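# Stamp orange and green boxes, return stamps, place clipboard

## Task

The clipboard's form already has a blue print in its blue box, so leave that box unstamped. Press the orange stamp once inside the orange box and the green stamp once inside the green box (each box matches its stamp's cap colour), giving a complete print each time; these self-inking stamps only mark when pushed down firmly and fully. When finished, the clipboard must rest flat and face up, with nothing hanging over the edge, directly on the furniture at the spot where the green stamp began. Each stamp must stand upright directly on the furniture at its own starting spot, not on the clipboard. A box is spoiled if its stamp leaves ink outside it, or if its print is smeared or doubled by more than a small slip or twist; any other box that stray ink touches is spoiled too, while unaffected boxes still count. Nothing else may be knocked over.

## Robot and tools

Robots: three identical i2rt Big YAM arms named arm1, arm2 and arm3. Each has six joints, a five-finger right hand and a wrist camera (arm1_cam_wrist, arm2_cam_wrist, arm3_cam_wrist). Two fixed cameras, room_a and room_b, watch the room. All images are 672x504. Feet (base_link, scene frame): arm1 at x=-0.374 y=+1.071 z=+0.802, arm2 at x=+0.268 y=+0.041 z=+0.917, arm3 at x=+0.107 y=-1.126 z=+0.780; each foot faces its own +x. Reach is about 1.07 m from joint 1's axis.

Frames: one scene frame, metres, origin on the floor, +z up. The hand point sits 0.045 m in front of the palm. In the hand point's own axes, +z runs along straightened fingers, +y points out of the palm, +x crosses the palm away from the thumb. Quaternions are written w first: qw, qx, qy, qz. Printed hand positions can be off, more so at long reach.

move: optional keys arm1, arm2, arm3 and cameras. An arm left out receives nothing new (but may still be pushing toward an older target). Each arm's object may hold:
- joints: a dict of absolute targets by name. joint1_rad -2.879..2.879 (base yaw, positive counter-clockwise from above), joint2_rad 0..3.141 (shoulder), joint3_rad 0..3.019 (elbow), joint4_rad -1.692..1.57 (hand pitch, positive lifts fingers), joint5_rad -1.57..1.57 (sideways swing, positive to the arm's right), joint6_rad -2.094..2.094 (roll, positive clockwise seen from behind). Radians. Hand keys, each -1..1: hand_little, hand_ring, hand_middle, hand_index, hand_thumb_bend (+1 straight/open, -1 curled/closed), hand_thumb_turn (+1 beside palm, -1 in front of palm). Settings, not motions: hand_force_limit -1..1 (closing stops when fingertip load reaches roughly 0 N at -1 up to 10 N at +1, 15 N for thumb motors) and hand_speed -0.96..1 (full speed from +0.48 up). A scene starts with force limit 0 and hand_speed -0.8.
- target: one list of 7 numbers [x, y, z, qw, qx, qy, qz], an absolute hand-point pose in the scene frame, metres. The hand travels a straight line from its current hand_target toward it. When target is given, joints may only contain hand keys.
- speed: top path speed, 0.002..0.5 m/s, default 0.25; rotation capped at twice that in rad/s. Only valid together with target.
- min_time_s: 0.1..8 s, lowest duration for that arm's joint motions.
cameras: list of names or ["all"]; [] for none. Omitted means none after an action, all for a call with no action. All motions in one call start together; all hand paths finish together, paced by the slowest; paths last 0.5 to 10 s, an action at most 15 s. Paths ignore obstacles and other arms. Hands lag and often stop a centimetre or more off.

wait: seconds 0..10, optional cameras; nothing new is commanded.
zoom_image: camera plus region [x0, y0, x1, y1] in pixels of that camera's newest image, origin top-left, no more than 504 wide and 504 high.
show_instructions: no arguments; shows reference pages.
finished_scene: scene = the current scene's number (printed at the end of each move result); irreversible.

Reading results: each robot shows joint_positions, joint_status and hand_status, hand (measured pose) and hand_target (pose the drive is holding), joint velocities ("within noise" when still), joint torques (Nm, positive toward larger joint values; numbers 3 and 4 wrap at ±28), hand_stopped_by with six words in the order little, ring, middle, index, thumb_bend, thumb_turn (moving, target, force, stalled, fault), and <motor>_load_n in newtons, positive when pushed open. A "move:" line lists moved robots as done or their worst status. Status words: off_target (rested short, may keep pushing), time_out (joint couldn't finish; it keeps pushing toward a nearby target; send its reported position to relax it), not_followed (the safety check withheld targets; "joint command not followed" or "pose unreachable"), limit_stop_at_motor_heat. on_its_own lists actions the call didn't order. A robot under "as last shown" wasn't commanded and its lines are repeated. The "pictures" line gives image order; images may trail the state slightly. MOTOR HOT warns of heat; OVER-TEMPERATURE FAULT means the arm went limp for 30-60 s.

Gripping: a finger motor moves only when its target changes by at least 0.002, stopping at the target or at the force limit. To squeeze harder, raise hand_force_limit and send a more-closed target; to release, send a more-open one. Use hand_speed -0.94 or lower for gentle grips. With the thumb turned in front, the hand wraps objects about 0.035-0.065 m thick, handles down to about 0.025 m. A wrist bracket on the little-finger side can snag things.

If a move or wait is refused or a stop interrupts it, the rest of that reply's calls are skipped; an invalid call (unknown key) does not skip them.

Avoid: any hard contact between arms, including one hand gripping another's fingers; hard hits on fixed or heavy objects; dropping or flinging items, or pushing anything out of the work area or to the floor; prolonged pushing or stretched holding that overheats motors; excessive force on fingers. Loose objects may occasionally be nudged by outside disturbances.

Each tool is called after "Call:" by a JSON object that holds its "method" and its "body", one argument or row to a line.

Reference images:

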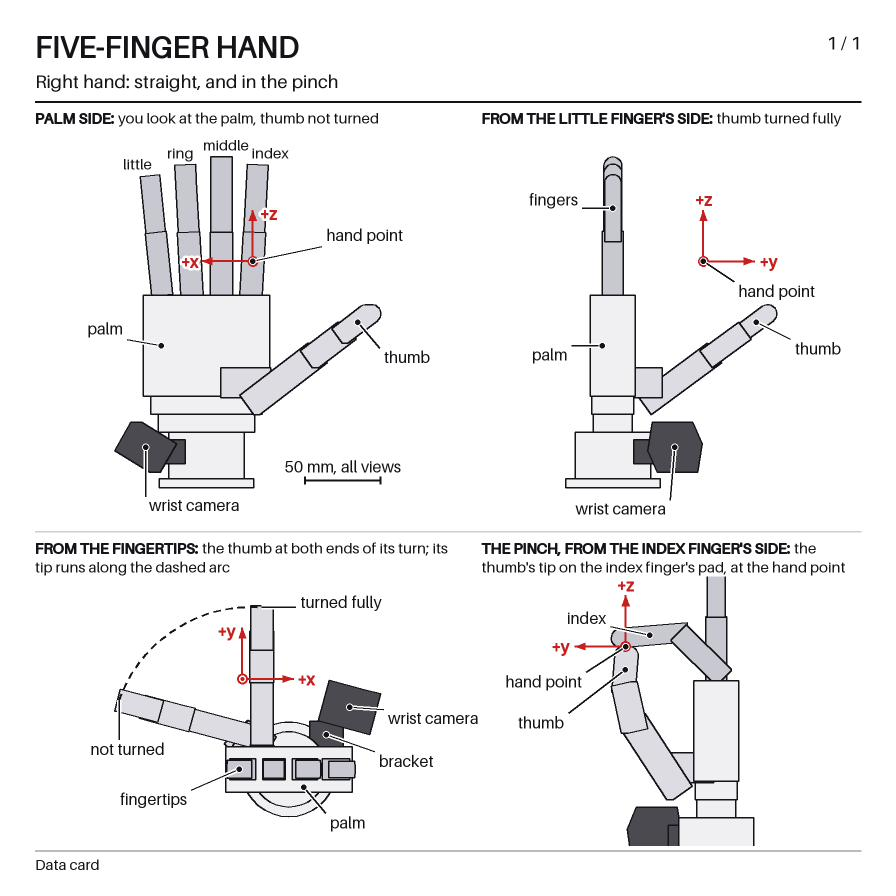

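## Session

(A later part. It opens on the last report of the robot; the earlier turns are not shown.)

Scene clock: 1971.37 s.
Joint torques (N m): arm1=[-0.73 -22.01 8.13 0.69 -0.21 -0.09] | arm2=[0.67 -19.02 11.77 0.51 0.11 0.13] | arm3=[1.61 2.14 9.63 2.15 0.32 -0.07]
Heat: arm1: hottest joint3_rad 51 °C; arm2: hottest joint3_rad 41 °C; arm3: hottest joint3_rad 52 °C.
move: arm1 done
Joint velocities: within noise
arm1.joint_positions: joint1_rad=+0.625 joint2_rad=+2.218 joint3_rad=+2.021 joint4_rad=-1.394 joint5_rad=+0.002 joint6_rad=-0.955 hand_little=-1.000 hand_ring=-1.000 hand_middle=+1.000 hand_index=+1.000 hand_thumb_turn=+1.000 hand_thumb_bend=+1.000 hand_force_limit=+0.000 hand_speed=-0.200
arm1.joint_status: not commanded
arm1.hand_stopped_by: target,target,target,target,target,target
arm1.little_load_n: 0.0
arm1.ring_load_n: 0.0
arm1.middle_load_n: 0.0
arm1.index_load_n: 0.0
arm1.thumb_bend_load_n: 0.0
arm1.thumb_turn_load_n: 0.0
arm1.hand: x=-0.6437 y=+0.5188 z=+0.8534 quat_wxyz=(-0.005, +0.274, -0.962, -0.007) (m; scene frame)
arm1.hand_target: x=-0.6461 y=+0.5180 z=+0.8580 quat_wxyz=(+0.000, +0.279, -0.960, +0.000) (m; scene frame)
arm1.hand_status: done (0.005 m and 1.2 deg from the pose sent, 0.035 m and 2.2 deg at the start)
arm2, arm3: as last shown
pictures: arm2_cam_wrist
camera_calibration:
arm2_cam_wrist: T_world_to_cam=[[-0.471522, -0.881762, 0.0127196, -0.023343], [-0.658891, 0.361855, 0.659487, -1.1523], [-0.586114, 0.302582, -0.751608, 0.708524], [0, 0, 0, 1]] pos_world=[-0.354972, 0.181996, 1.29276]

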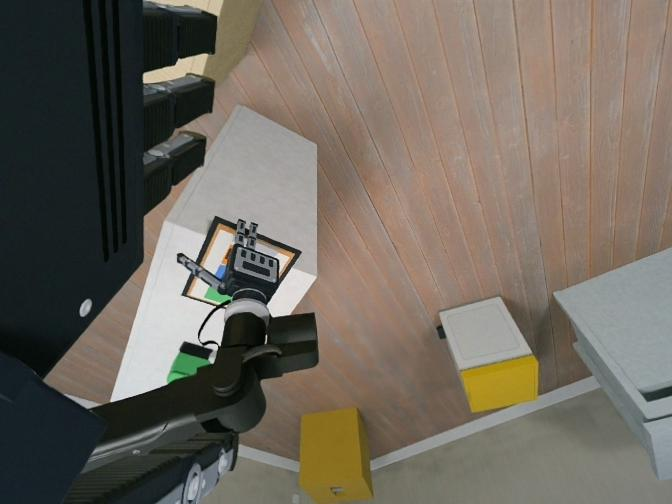

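Call:
{"method": "move", "body": {
  "arm1": {"target": [-0.661, 0.541, 0.852, 0, -0.2790, 0.9603, 0], "speed": 0.05},
  "cameras": ["arm2_cam_wrist"]
}}

Call:
{"method": "zoom_image", "body": {
  "camera": "arm2_cam_wrist",
  "region": [130, 160, 350, 340]
}}

Scene clock: 1978.97 s.
Joint torques (N m): arm1=[-1.08 -21.07 8.12 0.94 -0.15 -0.11] | arm2=[0.67 -19.08 11.77 0.5 0.11 0.13] | arm3=[1.67 2.2 9.62 2.15 0.32 -0.07]
Heat: arm1: hottest joint3_rad 51 °C; arm2: hottest joint3_rad 41 °C; arm3: hottest joint3_rad 52 °C.
move: arm1 done
Joint velocities: within noise
arm1.joint_positions: joint1_rad=+0.598 joint2_rad=+2.178 joint3_rad=+1.935 joint4_rad=-1.348 joint5_rad=+0.000 joint6_rad=-0.990 hand_little=-1.000 hand_ring=-1.000 hand_middle=+1.000 hand_index=+1.000 hand_thumb_turn=+1.000 hand_thumb_bend=+1.000 hand_force_limit=+0.000 hand_speed=-0.200
arm1.joint_status: not commanded
arm1.hand_stopped_by: target,target,target,target,target,target
arm1.little_load_n: 0.0
arm1.ring_load_n: 0.0
arm1.middle_load_n: 0.0
arm1.index_load_n: 0.0
arm1.thumb_bend_load_n: 0.0
arm1.thumb_turn_load_n: 0.0
arm1.hand: x=-0.6548 y=+0.5394 z=+0.8470 quat_wxyz=(-0.006, +0.277, -0.961, -0.006) (m; scene frame)
arm1.hand_target: x=-0.6610 y=+0.5410 z=+0.8520 quat_wxyz=(+0.000, +0.279, -0.960, +0.000) (m; scene frame)
arm1.hand_status: done (0.008 m and 1.1 deg from the pose sent, 0.028 m and 1.2 deg at the start)
arm2: as last shown
arm2.little_load_n: -0.5
arm3.joint_positions: joint1_rad=-1.135 joint2_rad=+0.623 joint3_rad=+1.325 joint4_rad=-1.315 joint5_rad=+0.235 joint6_rad=-0.972 hand_little=+1.000 hand_ring=+1.000 hand_middle=+1.000 hand_index=+1.000 hand_thumb_turn=+1.000 hand_thumb_bend=+1.000 hand_force_limit=+0.000 hand_speed=-0.800
arm3.joint_status: not commanded
arm3.hand_stopped_by: target,target,target,target,target,target
arm3.little_load_n: 0.0
arm3.ring_load_n: 0.0
arm3.middle_load_n: 0.0
arm3.index_load_n: 0.0
arm3.thumb_bend_load_n: 0.0
arm3.thumb_turn_load_n: 0.0
arm3.hand: x=+0.1120 y=-0.8916 z=+1.2368 quat_wxyz=(-0.398, +0.738, +0.486, +0.246) (m; scene frame)
arm3.hand_target: x=+0.1085 y=-0.8916 z=+1.2504 quat_wxyz=(-0.414, +0.730, +0.485, +0.247) (m; scene frame)
arm3.hand_status: not commanded
pictures: arm2_cam_wrist
camera_calibration:
arm2_cam_wrist: T_world_to_cam=[[-0.471522, -0.881762, 0.0127196, -0.023343], [-0.658891, 0.361855, 0.659487, -1.1523], [-0.586114, 0.302582, -0.751608, 0.708524], [0, 0, 0, 1]] pos_world=[-0.354972, 0.181996, 1.29276]

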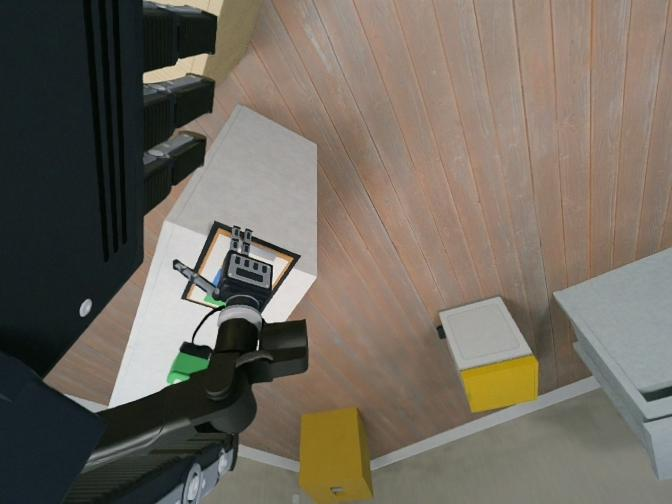

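Scaled by 2.291 from the camera's 672x504 image, which has a finer 960x720 frame.

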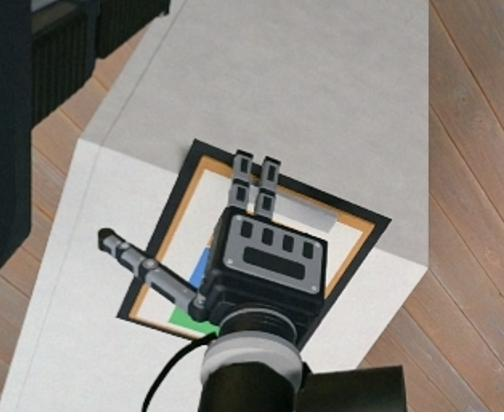

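Call:
{"method": "move", "body": {
  "arm1": {"target": [-0.690, 0.558, 0.852, 0, -0.2790, 0.9603, 0], "speed": 0.05},
  "cameras": ["arm2_cam_wrist"]
}}

Call:
{"method": "zoom_image", "body": {
  "camera": "arm2_cam_wrist",
  "region": [130, 160, 350, 340]
}}

Scene clock: 1986.47 s.
Joint torques (N m): arm1=[-1.26 -21.3 8.08 0.73 -0.09 -0.13] | arm2=[0.62 -19.08 11.74 0.53 0.11 0.13] | arm3=[1.61 2.14 9.61 2.14 0.32 -0.06]
Heat: arm1: hottest joint3_rad 51 °C; arm2: hottest joint3_rad 41 °C; arm3: hottest joint3_rad 52 °C.
move: arm1 done
Joint velocities: within noise
arm1.joint_positions: joint1_rad=+0.546 joint2_rad=+2.172 joint3_rad=+1.924 joint4_rad=-1.343 joint5_rad=+0.000 joint6_rad=-1.041 hand_little=-1.000 hand_ring=-1.000 hand_middle=+1.000 hand_index=+1.000 hand_thumb_turn=+1.000 hand_thumb_bend=+1.000 hand_force_limit=+0.000 hand_speed=-0.200
arm1.joint_status: not commanded
arm1.hand_stopped_by: target,target,target,target,target,target
arm1.little_load_n: 0.0
arm1.ring_load_n: 0.0
arm1.middle_load_n: 0.0
arm1.index_load_n: 0.0
arm1.thumb_bend_load_n: 0.0
arm1.thumb_turn_load_n: 0.0
arm1.hand: x=-0.6843 y=+0.5562 z=+0.8470 quat_wxyz=(-0.007, +0.276, -0.961, -0.006) (m; scene frame)
arm1.hand_target: x=-0.6900 y=+0.5580 z=+0.8521 quat_wxyz=(+0.000, +0.279, -0.960, +0.000) (m; scene frame)
arm1.hand_status: done (0.008 m and 1.1 deg from the pose sent, 0.040 m and 1.1 deg at the start)
arm2, arm3: as last shown
arm2.little_load_n: 0.0
pictures: arm2_cam_wrist
camera_calibration:
arm2_cam_wrist: T_world_to_cam=[[-0.471522, -0.881762, 0.0127196, -0.023343], [-0.658891, 0.361855, 0.659487, -1.1523], [-0.586114, 0.302582, -0.751608, 0.708524], [0, 0, 0, 1]] pos_world=[-0.354972, 0.181996, 1.29276]

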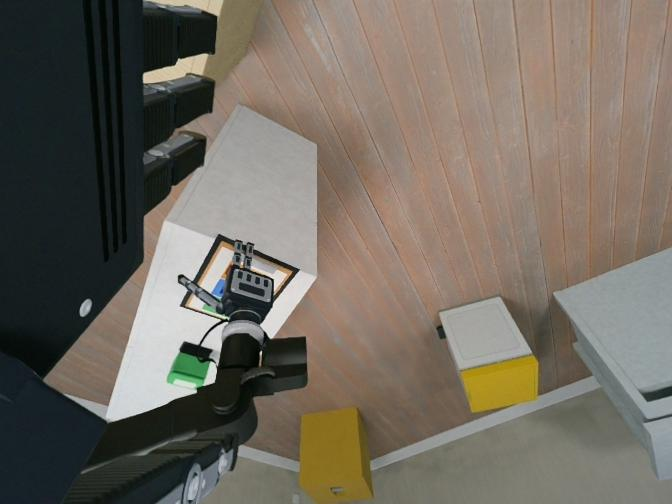

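Scaled by 2.291 from the camera's 672x504 image, which has a finer 960x720 frame.

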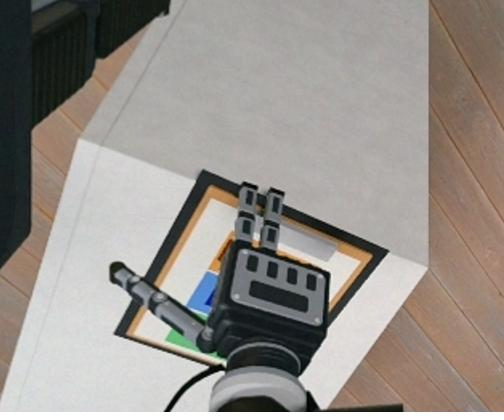

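Call:
{"method": "move", "body": {
  "arm1": {"target": [-0.705, 0.581, 0.852, 0, -0.2790, 0.9603, 0], "speed": 0.04},
  "cameras": ["arm2_cam_wrist"]
}}

Call:
{"method": "zoom_image", "body": {
  "camera": "arm2_cam_wrist",
  "region": [130, 160, 350, 340]
}}

Scene clock: 1993.87 s.
Joint torques (N m): arm1=[-1.85 -20.48 7.79 0.61 0.05 -0.08] | arm2=[0.62 -19.02 11.77 0.53 0.11 0.13] | arm3=[1.67 2.08 9.63 2.14 0.33 -0.06]
Heat: arm1: hottest joint3_rad 50 °C; arm2: hottest joint3_rad 41 °C; arm3: hottest joint3_rad 52 °C.
move: arm1 done
Joint velocities: within noise
arm1.joint_positions: joint1_rad=+0.511 joint2_rad=+2.130 joint3_rad=+1.864 joint4_rad=-1.314 joint5_rad=-0.004 joint6_rad=-1.078 hand_little=-1.000 hand_ring=-1.000 hand_middle=+1.000 hand_index=+1.000 hand_thumb_turn=+1.000 hand_thumb_bend=+1.000 hand_force_limit=+0.000 hand_speed=-0.200
arm1.joint_status: not commanded
arm1.hand_stopped_by: target,target,target,target,target,target
arm1.little_load_n: 0.0
arm1.ring_load_n: 0.0
arm1.middle_load_n: 0.0
arm1.index_load_n: 0.0
arm1.thumb_bend_load_n: 0.0
arm1.thumb_turn_load_n: 0.0
arm1.hand: x=-0.6986 y=+0.5760 z=+0.8503 quat_wxyz=(-0.005, +0.278, -0.961, -0.001) (m; scene frame)
arm1.hand_target: x=-0.7049 y=+0.5809 z=+0.8520 quat_wxyz=(+0.000, +0.279, -0.960, +0.000) (m; scene frame)
arm1.hand_status: done (0.008 m and 0.6 deg from the pose sent, 0.033 m and 1.1 deg at the start)
arm2, arm3: as last shown
arm3.middle_load_n: -0.5
pictures: arm2_cam_wrist
camera_calibration:
arm2_cam_wrist: T_world_to_cam=[[-0.471522, -0.881762, 0.0127196, -0.023343], [-0.658891, 0.361855, 0.659487, -1.1523], [-0.586114, 0.302582, -0.751608, 0.708524], [0, 0, 0, 1]] pos_world=[-0.354972, 0.181996, 1.29276]

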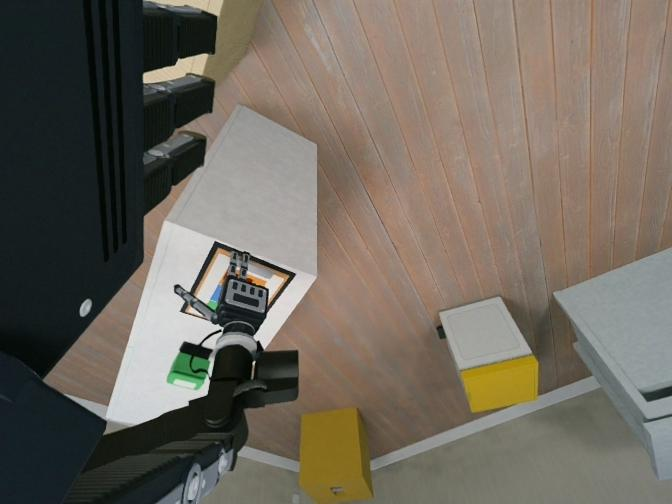

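Scaled by 2.291 from the camera's 672x504 image, which has a finer 960x720 frame.

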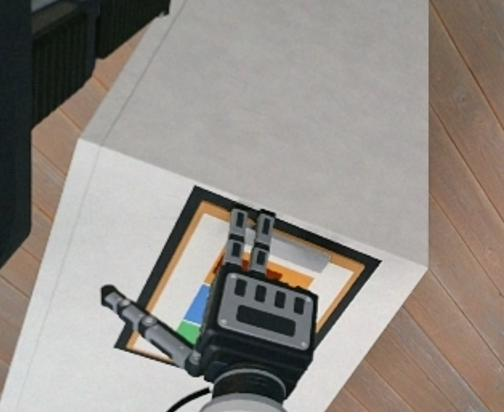

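Call:
{"method": "move", "body": {
  "arm1": {"target": [-0.716, 0.598, 0.848, 0, -0.2790, 0.9603, 0], "speed": 0.04},
  "cameras": ["arm2_cam_wrist"]
}}

Call:
{"method": "zoom_image", "body": {
  "camera": "arm2_cam_wrist",
  "region": [130, 160, 350, 340]
}}

Scene clock: 2000.13 s.
Joint torques (N m): arm1=[-1.2 -19.78 7.51 0.8 0.08 -0.07] | arm2=[0.62 -19.02 11.75 0.51 0.11 0.13] | arm3=[1.61 2.14 9.66 2.17 0.32 -0.07]
Heat: arm1: hottest joint3_rad 50 °C; arm2: hottest joint3_rad 41 °C; arm3: hottest joint3_rad 52 °C.
move: arm1 done
Joint velocities: within noise
arm1.joint_positions: joint1_rad=+0.483 joint2_rad=+2.105 joint3_rad=+1.819 joint4_rad=-1.292 joint5_rad=-0.004 joint6_rad=-1.106 hand_little=-1.000 hand_ring=-1.000 hand_middle=+1.000 hand_index=+1.000 hand_thumb_turn=+1.000 hand_thumb_bend=+1.000 hand_force_limit=+0.000 hand_speed=-0.200
arm1.joint_status: not commanded
arm1.hand_stopped_by: target,target,target,target,target,target
arm1.little_load_n: 0.0
arm1.ring_load_n: 0.0
arm1.middle_load_n: 0.0
arm1.index_load_n: 0.0
arm1.thumb_bend_load_n: 0.0
arm1.thumb_turn_load_n: 0.0
arm1.hand: x=-0.7096 y=+0.5925 z=+0.8495 quat_wxyz=(-0.004, +0.278, -0.961, +0.000) (m; scene frame)
arm1.hand_target: x=-0.7159 y=+0.5980 z=+0.8480 quat_wxyz=(+0.000, +0.279, -0.960, +0.000) (m; scene frame)
arm1.hand_status: done (0.009 m and 0.5 deg from the pose sent, 0.028 m and 0.6 deg at the start)
arm2, arm3: as last shown
arm3.little_load_n: 0.5
arm3.middle_load_n: 0.0
pictures: arm2_cam_wrist
camera_calibration:
arm2_cam_wrist: T_world_to_cam=[[-0.471522, -0.881762, 0.0127196, -0.023343], [-0.658891, 0.361855, 0.659487, -1.1523], [-0.586114, 0.302582, -0.751608, 0.708524], [0, 0, 0, 1]] pos_world=[-0.354972, 0.181996, 1.29276]

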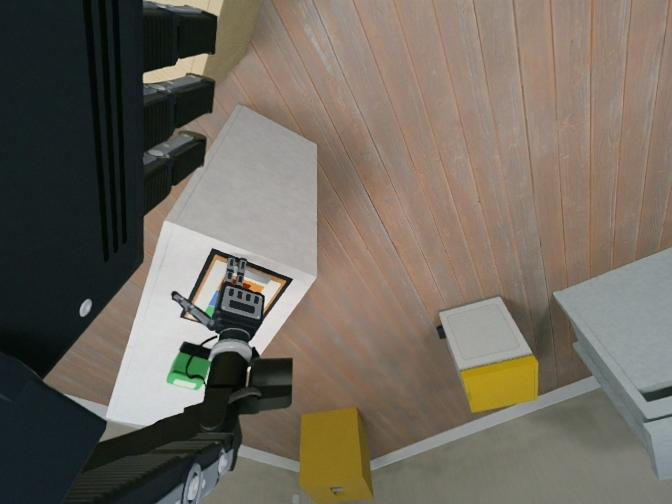

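Scaled by 2.291 from the camera's 672x504 image, which has a finer 960x720 frame.

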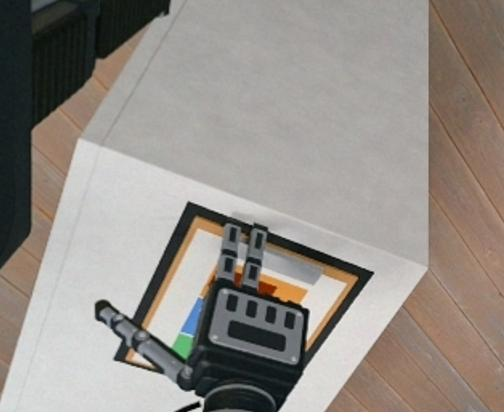

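Call:
{"method": "move", "body": {
  "arm1": {"target": [-0.706, 0.592, 0.980, 0, -0.2790, 0.9603, 0], "speed": 0.12, "joints": {"hand_little": 1, "hand_ring": 1, "hand_thumb_turn": -1, "hand_speed": 0}},
  "cameras": ["arm2_cam_wrist", "arm1_cam_wrist", "room_a"]
}}

Call:
{"method": "zoom_image", "body": {
  "camera": "arm2_cam_wrist",
  "region": [100, 180, 340, 430]
}}

Scene clock: 2007.27 s.
Joint torques (N m): arm1=[-0.15 -18.67 13.04 -0.39 -0.1 0.13] | arm2=[0.62 -19.08 11.77 0.5 0.11 0.13] | arm3=[1.61 2.14 9.63 2.14 0.32 -0.07]
Heat: arm1: hottest joint3_rad 50 °C; arm2: hottest joint3_rad 41 °C; arm3: hottest joint3_rad 52 °C.
move: arm1 off_target
Joint velocities: within noise
arm1.joint_positions: joint1_rad=+0.483 joint2_rad=+2.045 joint3_rad=+2.012 joint4_rad=-1.579 joint5_rad=+0.001 joint6_rad=-1.106 hand_little=+1.000 hand_ring=+1.000 hand_middle=+1.000 hand_index=+1.000 hand_thumb_turn=-1.000 hand_thumb_bend=+1.000 hand_force_limit=+0.000 hand_speed=+0.000
arm1.joint_status: all done
arm1.hand_stopped_by: target,target,target,target,target,target
arm1.little_load_n: 0.0
arm1.ring_load_n: 0.0
arm1.middle_load_n: 0.0
arm1.index_load_n: 0.0
arm1.thumb_bend_load_n: 0.0
arm1.thumb_turn_load_n: 0.0
arm1.hand: x=-0.7044 y=+0.6034 z=+0.9611 quat_wxyz=(-0.015, +0.278, -0.960, -0.013) (m; scene frame)
arm1.hand_target: x=-0.7055 y=+0.5927 z=+0.9799 quat_wxyz=(+0.000, +0.279, -0.960, +0.000) (m; scene frame)
arm1.hand_status: off_target (0.022 m and 2.3 deg from the pose sent, 0.131 m and 0.5 deg at the start)
arm2.joint_positions: joint1_rad=-0.491 joint2_rad=+1.993 joint3_rad=+2.251 joint4_rad=-1.672 joint5_rad=+0.007 joint6_rad=+2.038 hand_little=+1.000 hand_ring=+1.000 hand_middle=+1.000 hand_index=+1.000 hand_thumb_turn=+1.000 hand_thumb_bend=+1.000 hand_force_limit=+0.000 hand_speed=+0.000
arm2.joint_status: not commanded
arm2.hand_stopped_by: target,target,target,target,target,target
arm2.little_load_n: 0.0
arm2.ring_load_n: 0.0
arm2.middle_load_n: 0.0
arm2.index_load_n: 0.0
arm2.thumb_bend_load_n: 0.0
arm2.thumb_turn_load_n: -0.5
arm2.hand: x=-0.4156 y=+0.2177 z=+1.2041 quat_wxyz=(+0.000, -0.923, +0.377, +0.077) (m; scene frame)
arm2.hand_target: x=-0.4174 y=+0.2255 z=+1.2222 quat_wxyz=(-0.001, -0.918, +0.386, +0.093) (m; scene frame)
arm2.hand_status: not commanded
arm3: as last shown
arm3.little_load_n: 0.0
pictures: arm1_cam_wrist, arm2_cam_wrist, room_a
camera_calibration:
arm1_cam_wrist: T_world_to_cam=[[-0.754106, 0.65658, -0.0150735, -0.911908], [0.553775, 0.648034, 0.522863, -0.49804], [0.353069, 0.385946, -0.852284, 0.950352], [0, 0, 0, 1]] pos_world=[-0.747413, 0.554703, 1.05663]
arm2_cam_wrist: T_world_to_cam=[[-0.471522, -0.881762, 0.0127196, -0.023343], [-0.658891, 0.361855, 0.659487, -1.1523], [-0.586114, 0.302582, -0.751608, 0.708524], [0, 0, 0, 1]] pos_world=[-0.354972, 0.181996, 1.29276]

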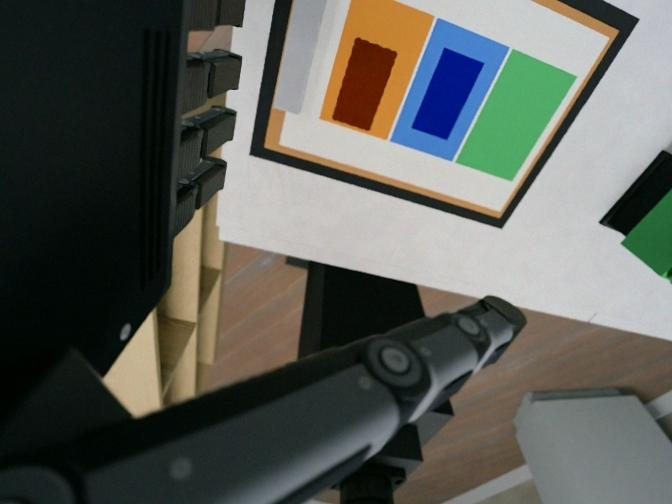

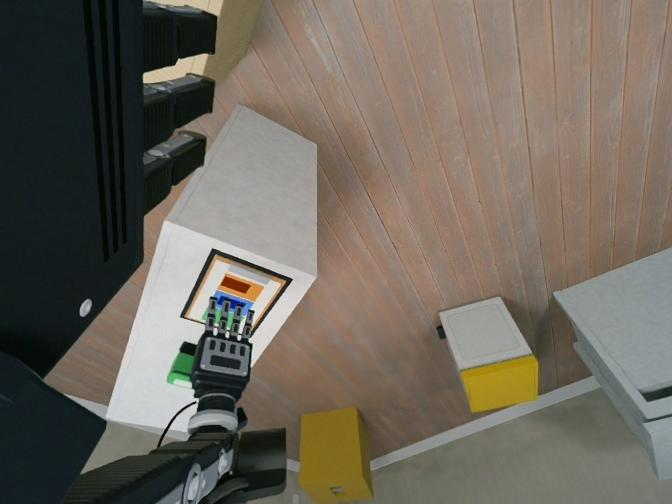

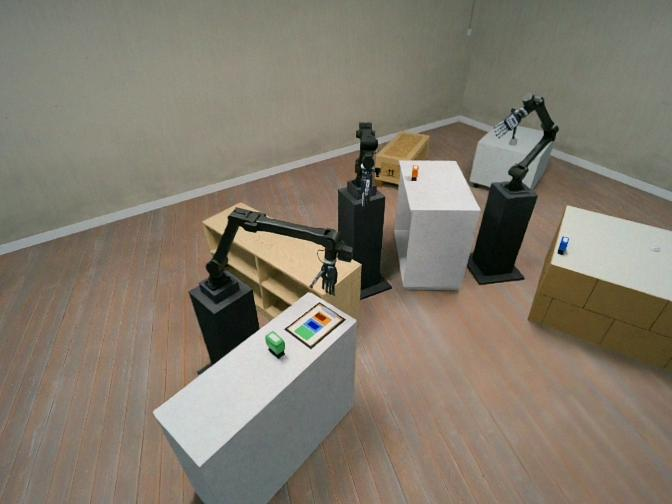

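Scaled by 2.016 from the camera's 672x504 image, which has a finer 960x720 frame.

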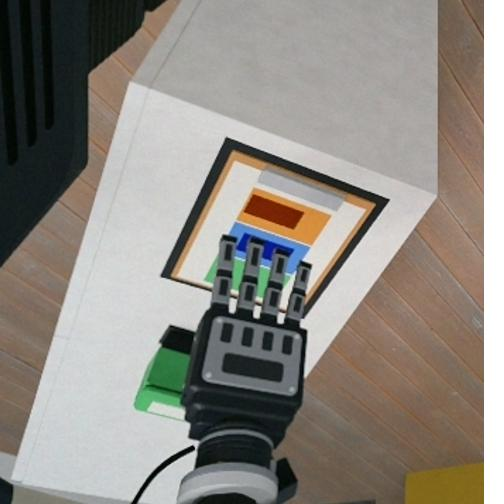

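Call:
{"method": "move", "body": {
  "arm1": {"target": [-0.86, 0.85, 1.020, 0.5852, 0.2187, -0.7626, 0.1678], "speed": 0.2},
  "cameras": ["arm1_cam_wrist", "arm2_cam_wrist", "room_a"]
}}

Scene clock: 2026.37 s.
Joint torques (N m): arm1=[-0.97 -6.24 8.69 3.43 -0.21 -0.1] | arm2=[0.67 -19.02 11.75 0.51 0.11 0.13] | arm3=[1.55 2.08 9.63 2.15 0.32 -0.07]
Heat: arm1: hottest joint3_rad 53 °C; arm2: hottest joint3_rad 41 °C; arm3: hottest joint3_rad 52 °C.
move: arm1 done
Joint velocities: within noise
arm1.joint_positions: joint1_rad=-0.002 joint2_rad=+1.202 joint3_rad=+0.686 joint4_rad=+0.237 joint5_rad=-0.020 joint6_rad=-1.567 hand_little=+1.000 hand_ring=+1.000 hand_middle=+1.000 hand_index=+1.000 hand_thumb_turn=-1.000 hand_thumb_bend=+1.000 hand_force_limit=+0.000 hand_speed=+0.000
arm1.joint_status: not commanded
arm1.hand_stopped_by: target,target,target,target,target,target
arm1.little_load_n: 0.0
arm1.ring_load_n: 0.0
arm1.middle_load_n: 0.0
arm1.index_load_n: 0.0
arm1.thumb_bend_load_n: 0.0
arm1.thumb_turn_load_n: 0.0
arm1.hand: x=-0.8588 y=+0.8457 z=+1.0177 quat_wxyz=(+0.577, +0.218, -0.768, +0.171) (m; scene frame)
arm1.hand_target: x=-0.8599 y=+0.8500 z=+1.0199 quat_wxyz=(+0.585, +0.219, -0.763, +0.168) (m; scene frame)
arm1.hand_status: done (0.005 m and 1.2 deg from the pose sent, 0.298 m and 77.1 deg at the start)
arm2, arm3: as last shown
arm2.thumb_turn_load_n: 0.0
arm3.index_load_n: -0.5
pictures: arm1_cam_wrist, arm2_cam_wrist, room_a
camera_calibration:
arm1_cam_wrist: T_world_to_cam=[[-0.594934, 0.760776, 0.259373, -1.41733], [0.457015, 0.585629, -0.669459, 0.583878], [-0.661205, -0.279747, -0.696096, 0.492603], [0, 0, 0, 1]] pos_world=[-0.784348, 0.87414, 1.1014]
arm2_cam_wrist: T_world_to_cam=[[-0.471522, -0.881762, 0.0127196, -0.023343], [-0.658891, 0.361855, 0.659487, -1.1523], [-0.586114, 0.302582, -0.751608, 0.708524], [0, 0, 0, 1]] pos_world=[-0.354972, 0.181996, 1.29276]

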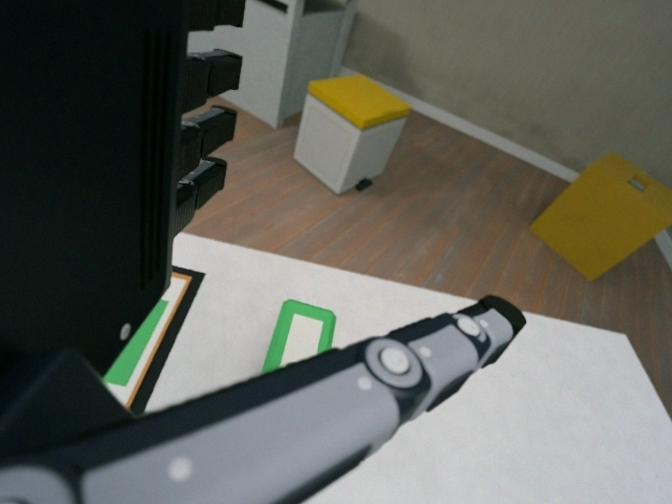

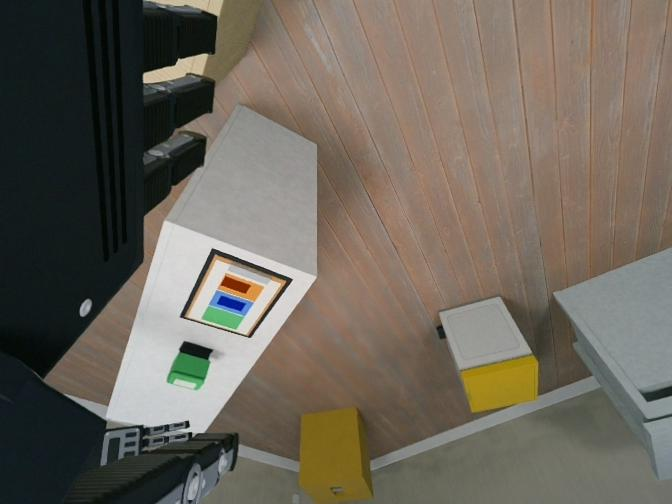

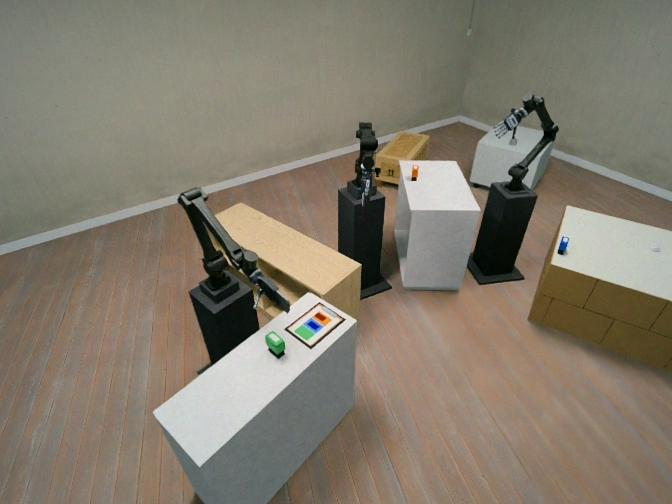

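Call:
{"method": "zoom_image", "body": {
  "camera": "arm1_cam_wrist",
  "region": [230, 270, 380, 390]
}}

Call:
{"method": "zoom_image", "body": {
  "camera": "arm2_cam_wrist",
  "region": [130, 220, 330, 420]
}}

Scaled by 3.360 from the camera's 672x504 image, which has a finer 960x720 frame.

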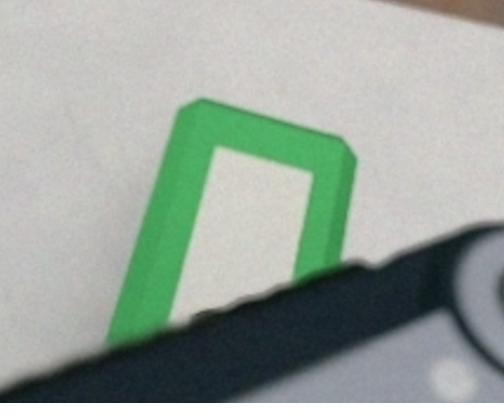

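Scaled by 2.520 from the camera's 672x504 image, which has a finer 960x720 frame.

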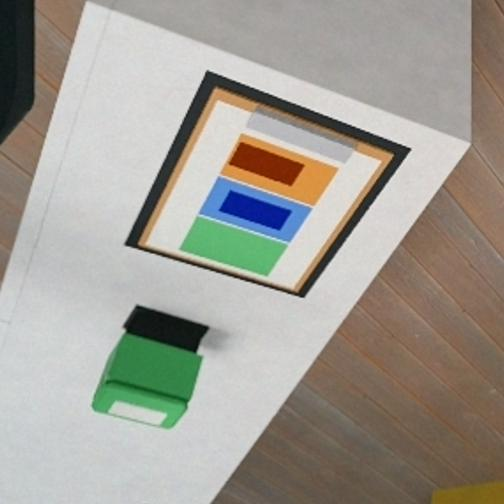

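Call:
{"method": "move", "body": {
  "arm1": {"target": [-0.900, 0.8575, 0.930, 0.5852, 0.2187, -0.7626, 0.1678], "speed": 0.12},
  "cameras": ["arm1_cam_wrist", "arm2_cam_wrist"]
}}

Call:
{"method": "zoom_image", "body": {
  "camera": "arm1_cam_wrist",
  "region": [200, 180, 400, 340]
}}

Scene clock: 2043.43 s.
Joint torques (N m): arm1=[-0.97 -6.53 7.39 3.32 -0.23 -0.2] | arm2=[0.62 -19.14 11.75 0.53 0.11 0.13] | arm3=[1.61 2.14 9.62 2.14 0.32 -0.06]
Heat: arm1: hottest joint3_rad 51 °C; arm2: hottest joint3_rad 41 °C; arm3: hottest joint3_rad 52 °C.
move: arm1 done
Joint velocities: within noise
arm1.joint_positions: joint1_rad=-0.073 joint2_rad=+1.464 joint3_rad=+0.642 joint4_rad=+0.560 joint5_rad=-0.089 joint6_rad=-1.586 hand_little=+1.000 hand_ring=+1.000 hand_middle=+1.000 hand_index=+1.000 hand_thumb_turn=-1.000 hand_thumb_bend=+1.000 hand_force_limit=+0.000 hand_speed=+0.000
arm1.joint_status: not commanded
arm1.hand_stopped_by: target,target,target,target,target,target
arm1.little_load_n: 0.0
arm1.ring_load_n: 0.0
arm1.middle_load_n: 0.0
arm1.index_load_n: 0.0
arm1.thumb_bend_load_n: 0.0
arm1.thumb_turn_load_n: 0.5
arm1.hand: x=-0.8978 y=+0.8537 z=+0.9373 quat_wxyz=(+0.585, +0.216, -0.763, +0.173) (m; scene frame)
arm1.hand_target: x=-0.8998 y=+0.8577 z=+0.9300 quat_wxyz=(+0.585, +0.219, -0.763, +0.168) (m; scene frame)
arm1.hand_status: done (0.009 m and 0.7 deg from the pose sent, 0.098 m and 1.2 deg at the start)
arm2, arm3: as last shown
arm3.index_load_n: 0.0
pictures: arm1_cam_wrist, arm2_cam_wrist
camera_calibration:
arm1_cam_wrist: T_world_to_cam=[[-0.5905, 0.763369, 0.261875, -1.42634], [0.445999, 0.57911, -0.682434, 0.551155], [-0.672603, -0.286181, -0.682426, 0.395466], [0, 0, 0, 1]] pos_world=[-0.822079, 0.882822, 1.01953]
arm2_cam_wrist: T_world_to_cam=[[-0.471522, -0.881762, 0.0127196, -0.023343], [-0.658891, 0.361855, 0.659487, -1.1523], [-0.586114, 0.302582, -0.751608, 0.708524], [0, 0, 0, 1]] pos_world=[-0.354972, 0.181996, 1.29276]

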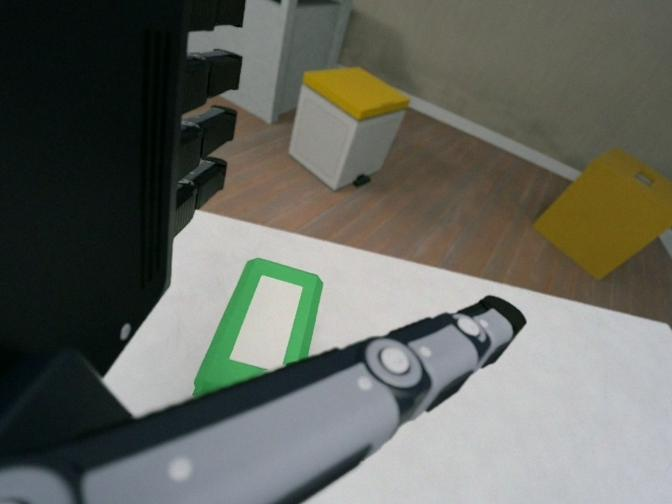

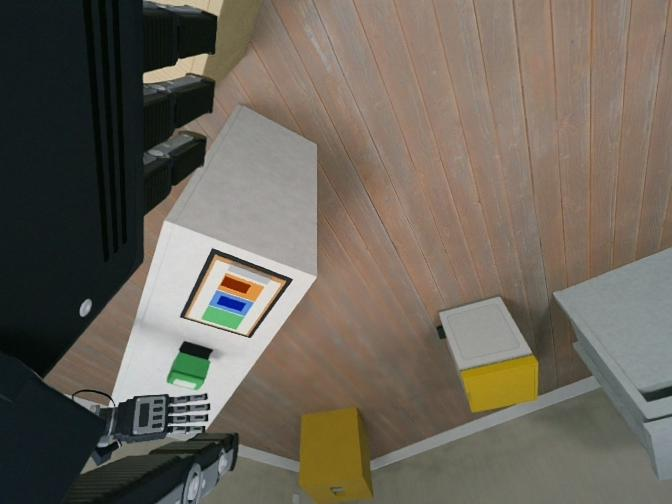

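Scaled by 2.520 from the camera's 672x504 image, which has a finer 960x720 frame.

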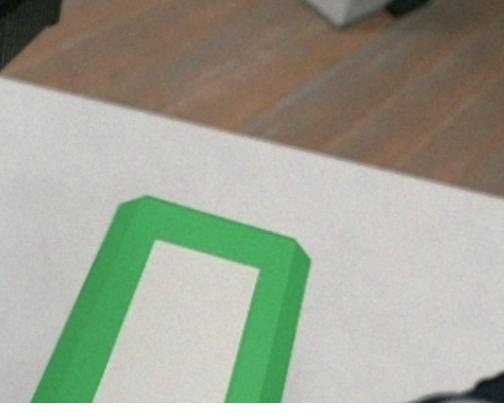

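Call:
{"method": "move", "body": {
  "arm1": {"target": [-0.900, 0.857, 0.862, 0.5852, 0.2187, -0.7626, 0.1678], "speed": 0.1},
  "cameras": ["arm1_cam_wrist", "arm2_cam_wrist"]
}}

Call:
{"method": "zoom_image", "body": {
  "camera": "arm1_cam_wrist",
  "region": [180, 130, 400, 330]
}}

Scene clock: 2059.37 s.
Joint torques (N m): arm1=[-1.32 -7.82 5.7 3.4 -0.24 -0.13] | arm2=[0.62 -19.08 11.78 0.5 0.11 0.13] | arm3=[1.61 2.14 9.63 2.15 0.33 -0.07]
Heat: arm1: hottest joint3_rad 51 °C; arm2: hottest joint3_rad 41 °C; arm3: hottest joint3_rad 52 °C.
move: arm1 done
Joint velocities: within noise
arm1.joint_positions: joint1_rad=-0.073 joint2_rad=+1.668 joint3_rad=+0.602 joint4_rad=+0.806 joint5_rad=-0.089 joint6_rad=-1.586 hand_little=+1.000 hand_ring=+1.000 hand_middle=+1.000 hand_index=+1.000 hand_thumb_turn=-1.000 hand_thumb_bend=+1.000 hand_force_limit=+0.000 hand_speed=+0.000
arm1.joint_status: not commanded
arm1.hand_stopped_by: target,target,target,target,target,target
arm1.little_load_n: 0.0
arm1.ring_load_n: 0.0
arm1.middle_load_n: 0.0
arm1.index_load_n: 0.0
arm1.thumb_bend_load_n: 0.0
arm1.thumb_turn_load_n: 0.5
arm1.hand: x=-0.8996 y=+0.8525 z=+0.8699 quat_wxyz=(+0.585, +0.216, -0.762, +0.173) (m; scene frame)
arm1.hand_target: x=-0.8998 y=+0.8571 z=+0.8620 quat_wxyz=(+0.585, +0.219, -0.763, +0.168) (m; scene frame)
arm1.hand_status: done (0.009 m and 0.7 deg from the pose sent, 0.076 m and 0.7 deg at the start)
arm2, arm3: as last shown
pictures: arm1_cam_wrist, arm2_cam_wrist
camera_calibration:
arm1_cam_wrist: T_world_to_cam=[[-0.590065, 0.763585, 0.262222, -1.40901], [0.444854, 0.57854, -0.683664, 0.507118], [-0.673742, -0.286756, -0.681061, 0.346308], [0, 0, 0, 1]] pos_world=[-0.823682, 0.88182, 0.952029]
arm2_cam_wrist: T_world_to_cam=[[-0.471522, -0.881762, 0.0127196, -0.023343], [-0.658891, 0.361855, 0.659487, -1.1523], [-0.586114, 0.302582, -0.751608, 0.708524], [0, 0, 0, 1]] pos_world=[-0.354972, 0.181996, 1.29276]

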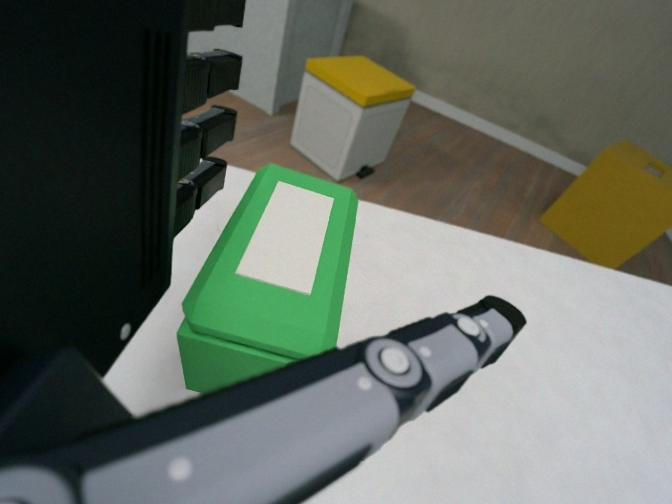

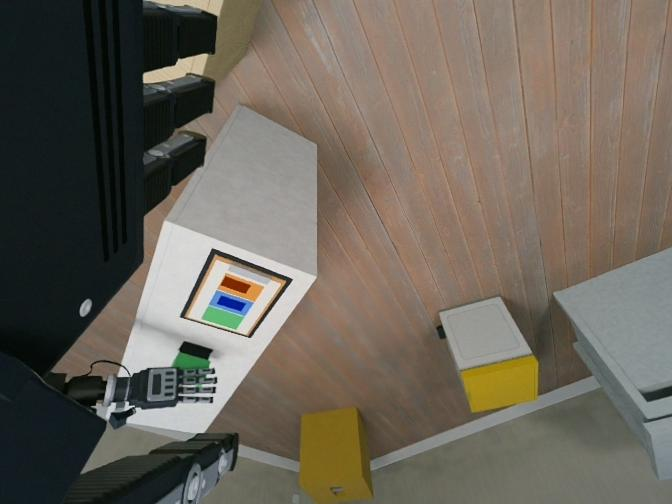

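Scaled by 2.291 from the camera's 672x504 image, which has a finer 960x720 frame.

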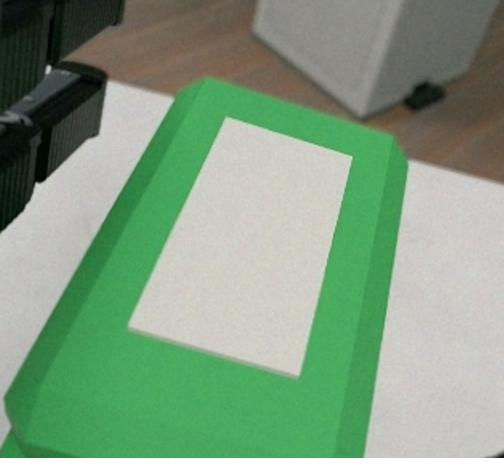

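Call:
{"method": "move", "body": {
  "arm1": {"target": [-0.899, 0.855, 0.818, 0.5852, 0.2187, -0.7626, 0.1678], "speed": 0.06},
  "cameras": ["arm1_cam_wrist", "arm2_cam_wrist"]
}}

Call:
{"method": "zoom_image", "body": {
  "camera": "arm2_cam_wrist",
  "region": [100, 280, 300, 450]
}}

Scene clock: 2075.57 s.
Joint torques (N m): arm1=[-0.44 -8.06 4.38 3.34 -0.1 -0.15] | arm2=[0.56 -19.08 11.75 0.51 0.11 0.13] | arm3=[1.61 2.08 9.63 2.15 0.33 -0.07]
Heat: arm1: hottest joint3_rad 49 °C; arm2: hottest joint3_rad 41 °C; arm3: hottest joint3_rad 52 °C.
move: arm1 done
Joint velocities: within noise
arm1.joint_positions: joint1_rad=-0.073 joint2_rad=+1.817 joint3_rad=+0.598 joint4_rad=+0.960 joint5_rad=-0.087 joint6_rad=-1.586 hand_little=+1.000 hand_ring=+1.000 hand_middle=+1.000 hand_index=+1.000 hand_thumb_turn=-1.000 hand_thumb_bend=+1.000 hand_force_limit=+0.000 hand_speed=+0.000
arm1.joint_status: not commanded
arm1.hand_stopped_by: target,target,target,target,target,target
arm1.little_load_n: 0.0
arm1.ring_load_n: 0.0
arm1.middle_load_n: 0.0
arm1.index_load_n: 0.0
arm1.thumb_bend_load_n: 0.0
arm1.thumb_turn_load_n: 0.0
arm1.hand: x=-0.9003 y=+0.8524 z=+0.8260 quat_wxyz=(+0.586, +0.216, -0.762, +0.173) (m; scene frame)
arm1.hand_target: x=-0.8989 y=+0.8551 z=+0.8180 quat_wxyz=(+0.585, +0.219, -0.763, +0.168) (m; scene frame)
arm1.hand_status: done (0.009 m and 0.7 deg from the pose sent, 0.052 m and 0.7 deg at the start)
arm2: as last shown
arm3.joint_positions: joint1_rad=-1.135 joint2_rad=+0.623 joint3_rad=+1.325 joint4_rad=-1.315 joint5_rad=+0.235 joint6_rad=-0.972 hand_little=+1.000 hand_ring=+1.000 hand_middle=+1.000 hand_index=+1.000 hand_thumb_turn=+1.000 hand_thumb_bend=+1.000 hand_force_limit=+0.000 hand_speed=-0.800
arm3.joint_status: not commanded
arm3.hand_stopped_by: target,target,target,target,target,target
arm3.little_load_n: 0.0
arm3.ring_load_n: 0.0
arm3.middle_load_n: 0.0
arm3.index_load_n: 0.0
arm3.thumb_bend_load_n: 0.0
arm3.thumb_turn_load_n: 0.0
arm3.hand: x=+0.1120 y=-0.8916 z=+1.2368 quat_wxyz=(-0.398, +0.738, +0.486, +0.246) (m; scene frame)
arm3.hand_target: x=+0.1085 y=-0.8916 z=+1.2504 quat_wxyz=(-0.414, +0.730, +0.485, +0.247) (m; scene frame)
arm3.hand_status: not commanded
pictures: arm1_cam_wrist, arm2_cam_wrist
camera_calibration:
arm1_cam_wrist: T_world_to_cam=[[-0.588795, 0.764441, 0.262583, -1.39764], [0.445407, 0.577949, -0.683804, 0.478582], [-0.674487, -0.285664, -0.680781, 0.314018], [0, 0, 0, 1]] pos_world=[-0.824286, 0.881521, 0.908029]
arm2_cam_wrist: T_world_to_cam=[[-0.471522, -0.881762, 0.0127196, -0.023343], [-0.658891, 0.361855, 0.659487, -1.1523], [-0.586114, 0.302582, -0.751608, 0.708524], [0, 0, 0, 1]] pos_world=[-0.354972, 0.181996, 1.29276]

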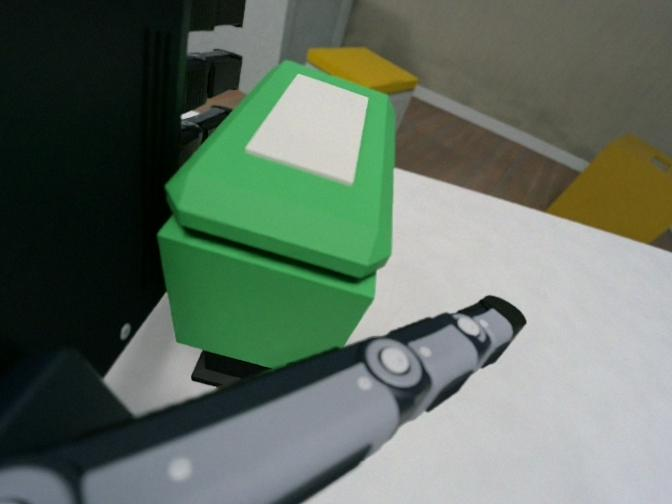

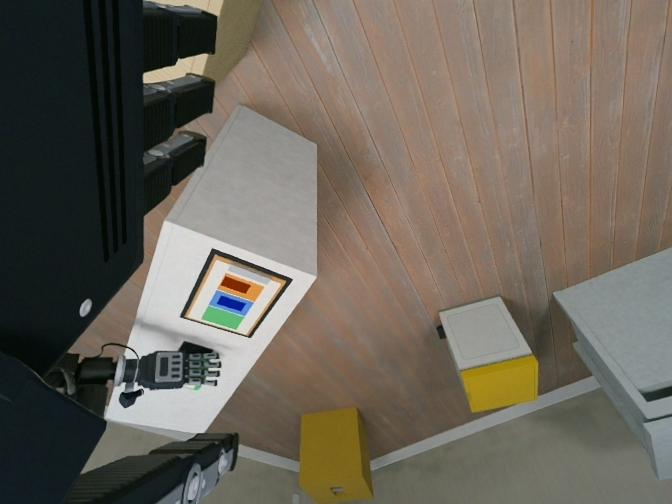

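Scaled by 2.520 from the camera's 672x504 image, which has a finer 960x720 frame.

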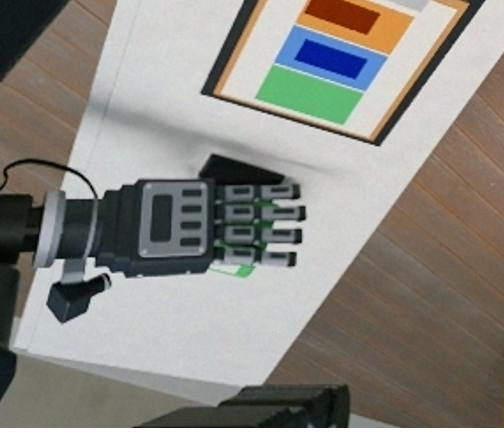

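Call:
{"method": "move", "body": {
  "arm1": {"joints": {"hand_little": 0.86, "hand_ring": 0.86, "hand_middle": 0.86, "hand_index": 0.86, "hand_force_limit": -0.7, "hand_speed": -0.9}},
  "cameras": []
}}

Call:
{"method": "move", "body": {
  "arm1": {"joints": {"hand_thumb_bend": -0.5, "hand_force_limit": -0.4, "hand_speed": -0.86}},
  "cameras": ["arm1_cam_wrist"]
}}

Call:
{"method": "move", "body": {
  "arm1": {"joints": {"hand_thumb_bend": -0.7, "hand_force_limit": 0.8, "hand_speed": -0.88}},
  "cameras": ["arm1_cam_wrist"]
}}

Scene clock: 2081.63 s.
Joint torques (N m): arm1=[-1.32 -8.29 4.66 3.4 -0.11 -0.1] | arm2=[0.56 -19.02 11.74 0.51 0.11 0.13] | arm3=[1.61 2.14 9.62 2.14 0.32 -0.06]
Heat: arm1: hottest joint3_rad 49 °C; arm2: hottest joint3_rad 41 °C; arm3: hottest joint3_rad 52 °C.
move: arm1 done
Joint velocities: within noise
arm1.joint_positions: joint1_rad=-0.073 joint2_rad=+1.817 joint3_rad=+0.598 joint4_rad=+0.960 joint5_rad=-0.087 joint6_rad=-1.586 hand_little=+0.860 hand_ring=+0.860 hand_middle=+0.860 hand_index=+0.860 hand_thumb_turn=-1.000 hand_thumb_bend=+1.000 hand_force_limit=-0.700 hand_speed=-0.900
arm1.joint_status: all done
arm1.hand_stopped_by: target,target,target,target,target,target
arm1.little_load_n: 0.0
arm1.ring_load_n: 0.0
arm1.middle_load_n: 0.0
arm1.index_load_n: 0.0
arm1.thumb_bend_load_n: 0.0
arm1.thumb_turn_load_n: 0.5
arm1.hand: x=-0.9003 y=+0.8524 z=+0.8260 quat_wxyz=(+0.586, +0.216, -0.762, +0.173) (m; scene frame)
arm1.hand_target: x=-0.8988 y=+0.8551 z=+0.8180 quat_wxyz=(+0.585, +0.219, -0.763, +0.168) (m; scene frame)
arm1.hand_status: not commanded
arm2, arm3: as last shown
arm2.thumb_turn_load_n: -0.5
arm3.index_load_n: -0.5
pictures: none
No camera images: "cameras" was empty.

Scene clock: 2087.87 s.
Joint torques (N m): arm1=[-0.62 -8.47 4.56 3.34 -0.18 -0.1] | arm2=[0.67 -19.02 11.74 0.5 0.11 0.13] | arm3=[1.67 2.14 9.63 2.15 0.32 -0.06]
Heat: arm1: hottest joint3_rad 49 °C; arm2: hottest joint3_rad 41 °C; arm3: hottest joint3_rad 52 °C.
move: arm1 off_target
Joint velocities: within noise
arm1.joint_positions: joint1_rad=-0.073 joint2_rad=+1.817 joint3_rad=+0.598 joint4_rad=+0.960 joint5_rad=-0.085 joint6_rad=-1.587 hand_little=+0.860 hand_ring=+0.860 hand_middle=+0.860 hand_index=+0.860 hand_thumb_turn=-1.000 hand_thumb_bend=+0.396 hand_force_limit=-0.400 hand_speed=-0.860
arm1.joint_status: hand_thumb_bend off_target (ended at +0.396, target -0.500); the others done
arm1.hand_stopped_by: target,target,target,target,force,target
arm1.little_load_n: 0.0
arm1.ring_load_n: 0.0
arm1.middle_load_n: 0.0
arm1.index_load_n: 0.0
arm1.thumb_bend_load_n: 5.0
arm1.thumb_turn_load_n: 2.5
arm1.hand: x=-0.9004 y=+0.8529 z=+0.8261 quat_wxyz=(+0.586, +0.215, -0.762, +0.171) (m; scene frame)
arm1.hand_target: x=-0.8988 y=+0.8551 z=+0.8180 quat_wxyz=(+0.585, +0.219, -0.763, +0.168) (m; scene frame)
arm1.hand_status: not commanded
arm2, arm3: as last shown
arm2.thumb_turn_load_n: 0.0
pictures: arm1_cam_wrist
camera_calibration:
arm1_cam_wrist: T_world_to_cam=[[-0.587052, 0.765203, 0.264262, -1.39864], [0.44596, 0.578112, -0.683305, 0.478437], [-0.67564, -0.283285, -0.680632, 0.310886], [0, 0, 0, 1]] pos_world=[-0.824392, 0.881725, 0.908126]

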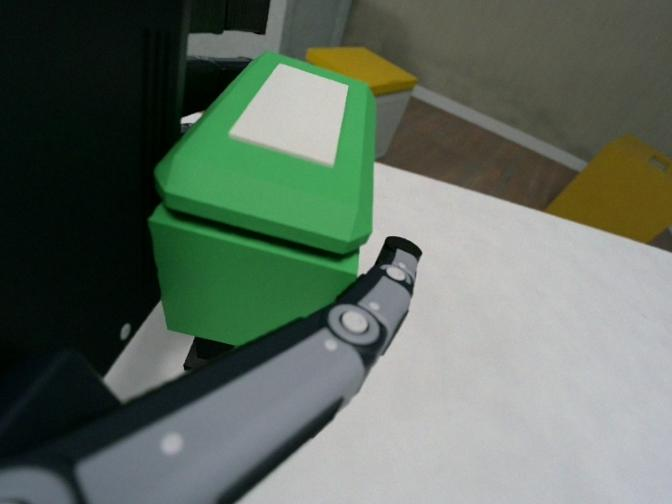

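Scene clock: 2088.90 s.
Joint torques (N m): arm1=[-0.91 -8.59 4.52 3.19 -0.21 -0.11] | arm2=[0.67 -19.08 11.77 0.5 0.1 0.13] | arm3=[1.61 2.14 9.63 2.15 0.32 -0.07]
Heat: arm1: hottest joint3_rad 49 °C; arm2: hottest joint3_rad 41 °C; arm3: hottest joint3_rad 52 °C.
move: arm1 off_target
Joint velocities: within noise
arm1.joint_positions: joint1_rad=-0.073 joint2_rad=+1.817 joint3_rad=+0.598 joint4_rad=+0.960 joint5_rad=-0.085 joint6_rad=-1.588 hand_little=+0.860 hand_ring=+0.860 hand_middle=+0.860 hand_index=+0.860 hand_thumb_turn=-1.000 hand_thumb_bend=+0.360 hand_force_limit=+0.800 hand_speed=-0.880
arm1.joint_status: hand_thumb_bend off_target (ended at +0.360, target -0.700); the others done
arm1.hand_stopped_by: target,target,target,target,force,target
arm1.little_load_n: 0.0
arm1.ring_load_n: 0.0
arm1.middle_load_n: 0.0
arm1.index_load_n: 1.0
arm1.thumb_bend_load_n: 12.5
arm1.thumb_turn_load_n: 5.0
arm1.hand: x=-0.9005 y=+0.8529 z=+0.8261 quat_wxyz=(+0.586, +0.215, -0.762, +0.171) (m; scene frame)
arm1.hand_target: x=-0.8989 y=+0.8552 z=+0.8180 quat_wxyz=(+0.585, +0.219, -0.763, +0.168) (m; scene frame)
arm1.hand_status: not commanded
arm2, arm3: as last shown
arm2.index_load_n: 0.5
arm3.index_load_n: 0.0
pictures: arm1_cam_wrist
camera_calibration:
arm1_cam_wrist: T_world_to_cam=[[-0.58684, 0.765091, 0.265058, -1.39909], [0.445762, 0.578549, -0.683065, 0.477669], [-0.675955, -0.282696, -0.680564, 0.310045], [0, 0, 0, 1]] pos_world=[-0.824393, 0.881727, 0.908125]

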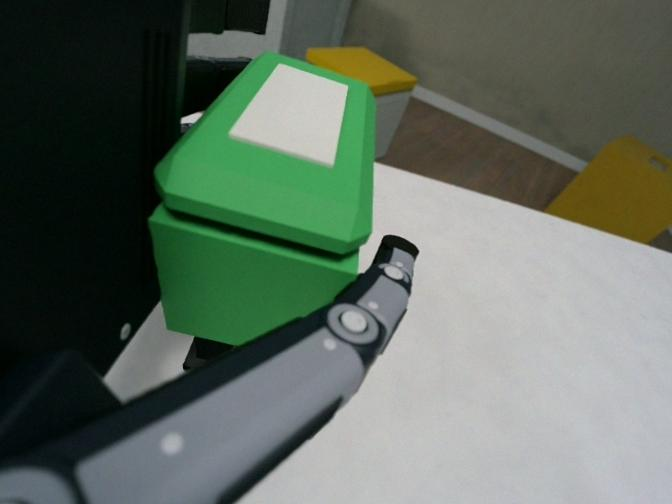

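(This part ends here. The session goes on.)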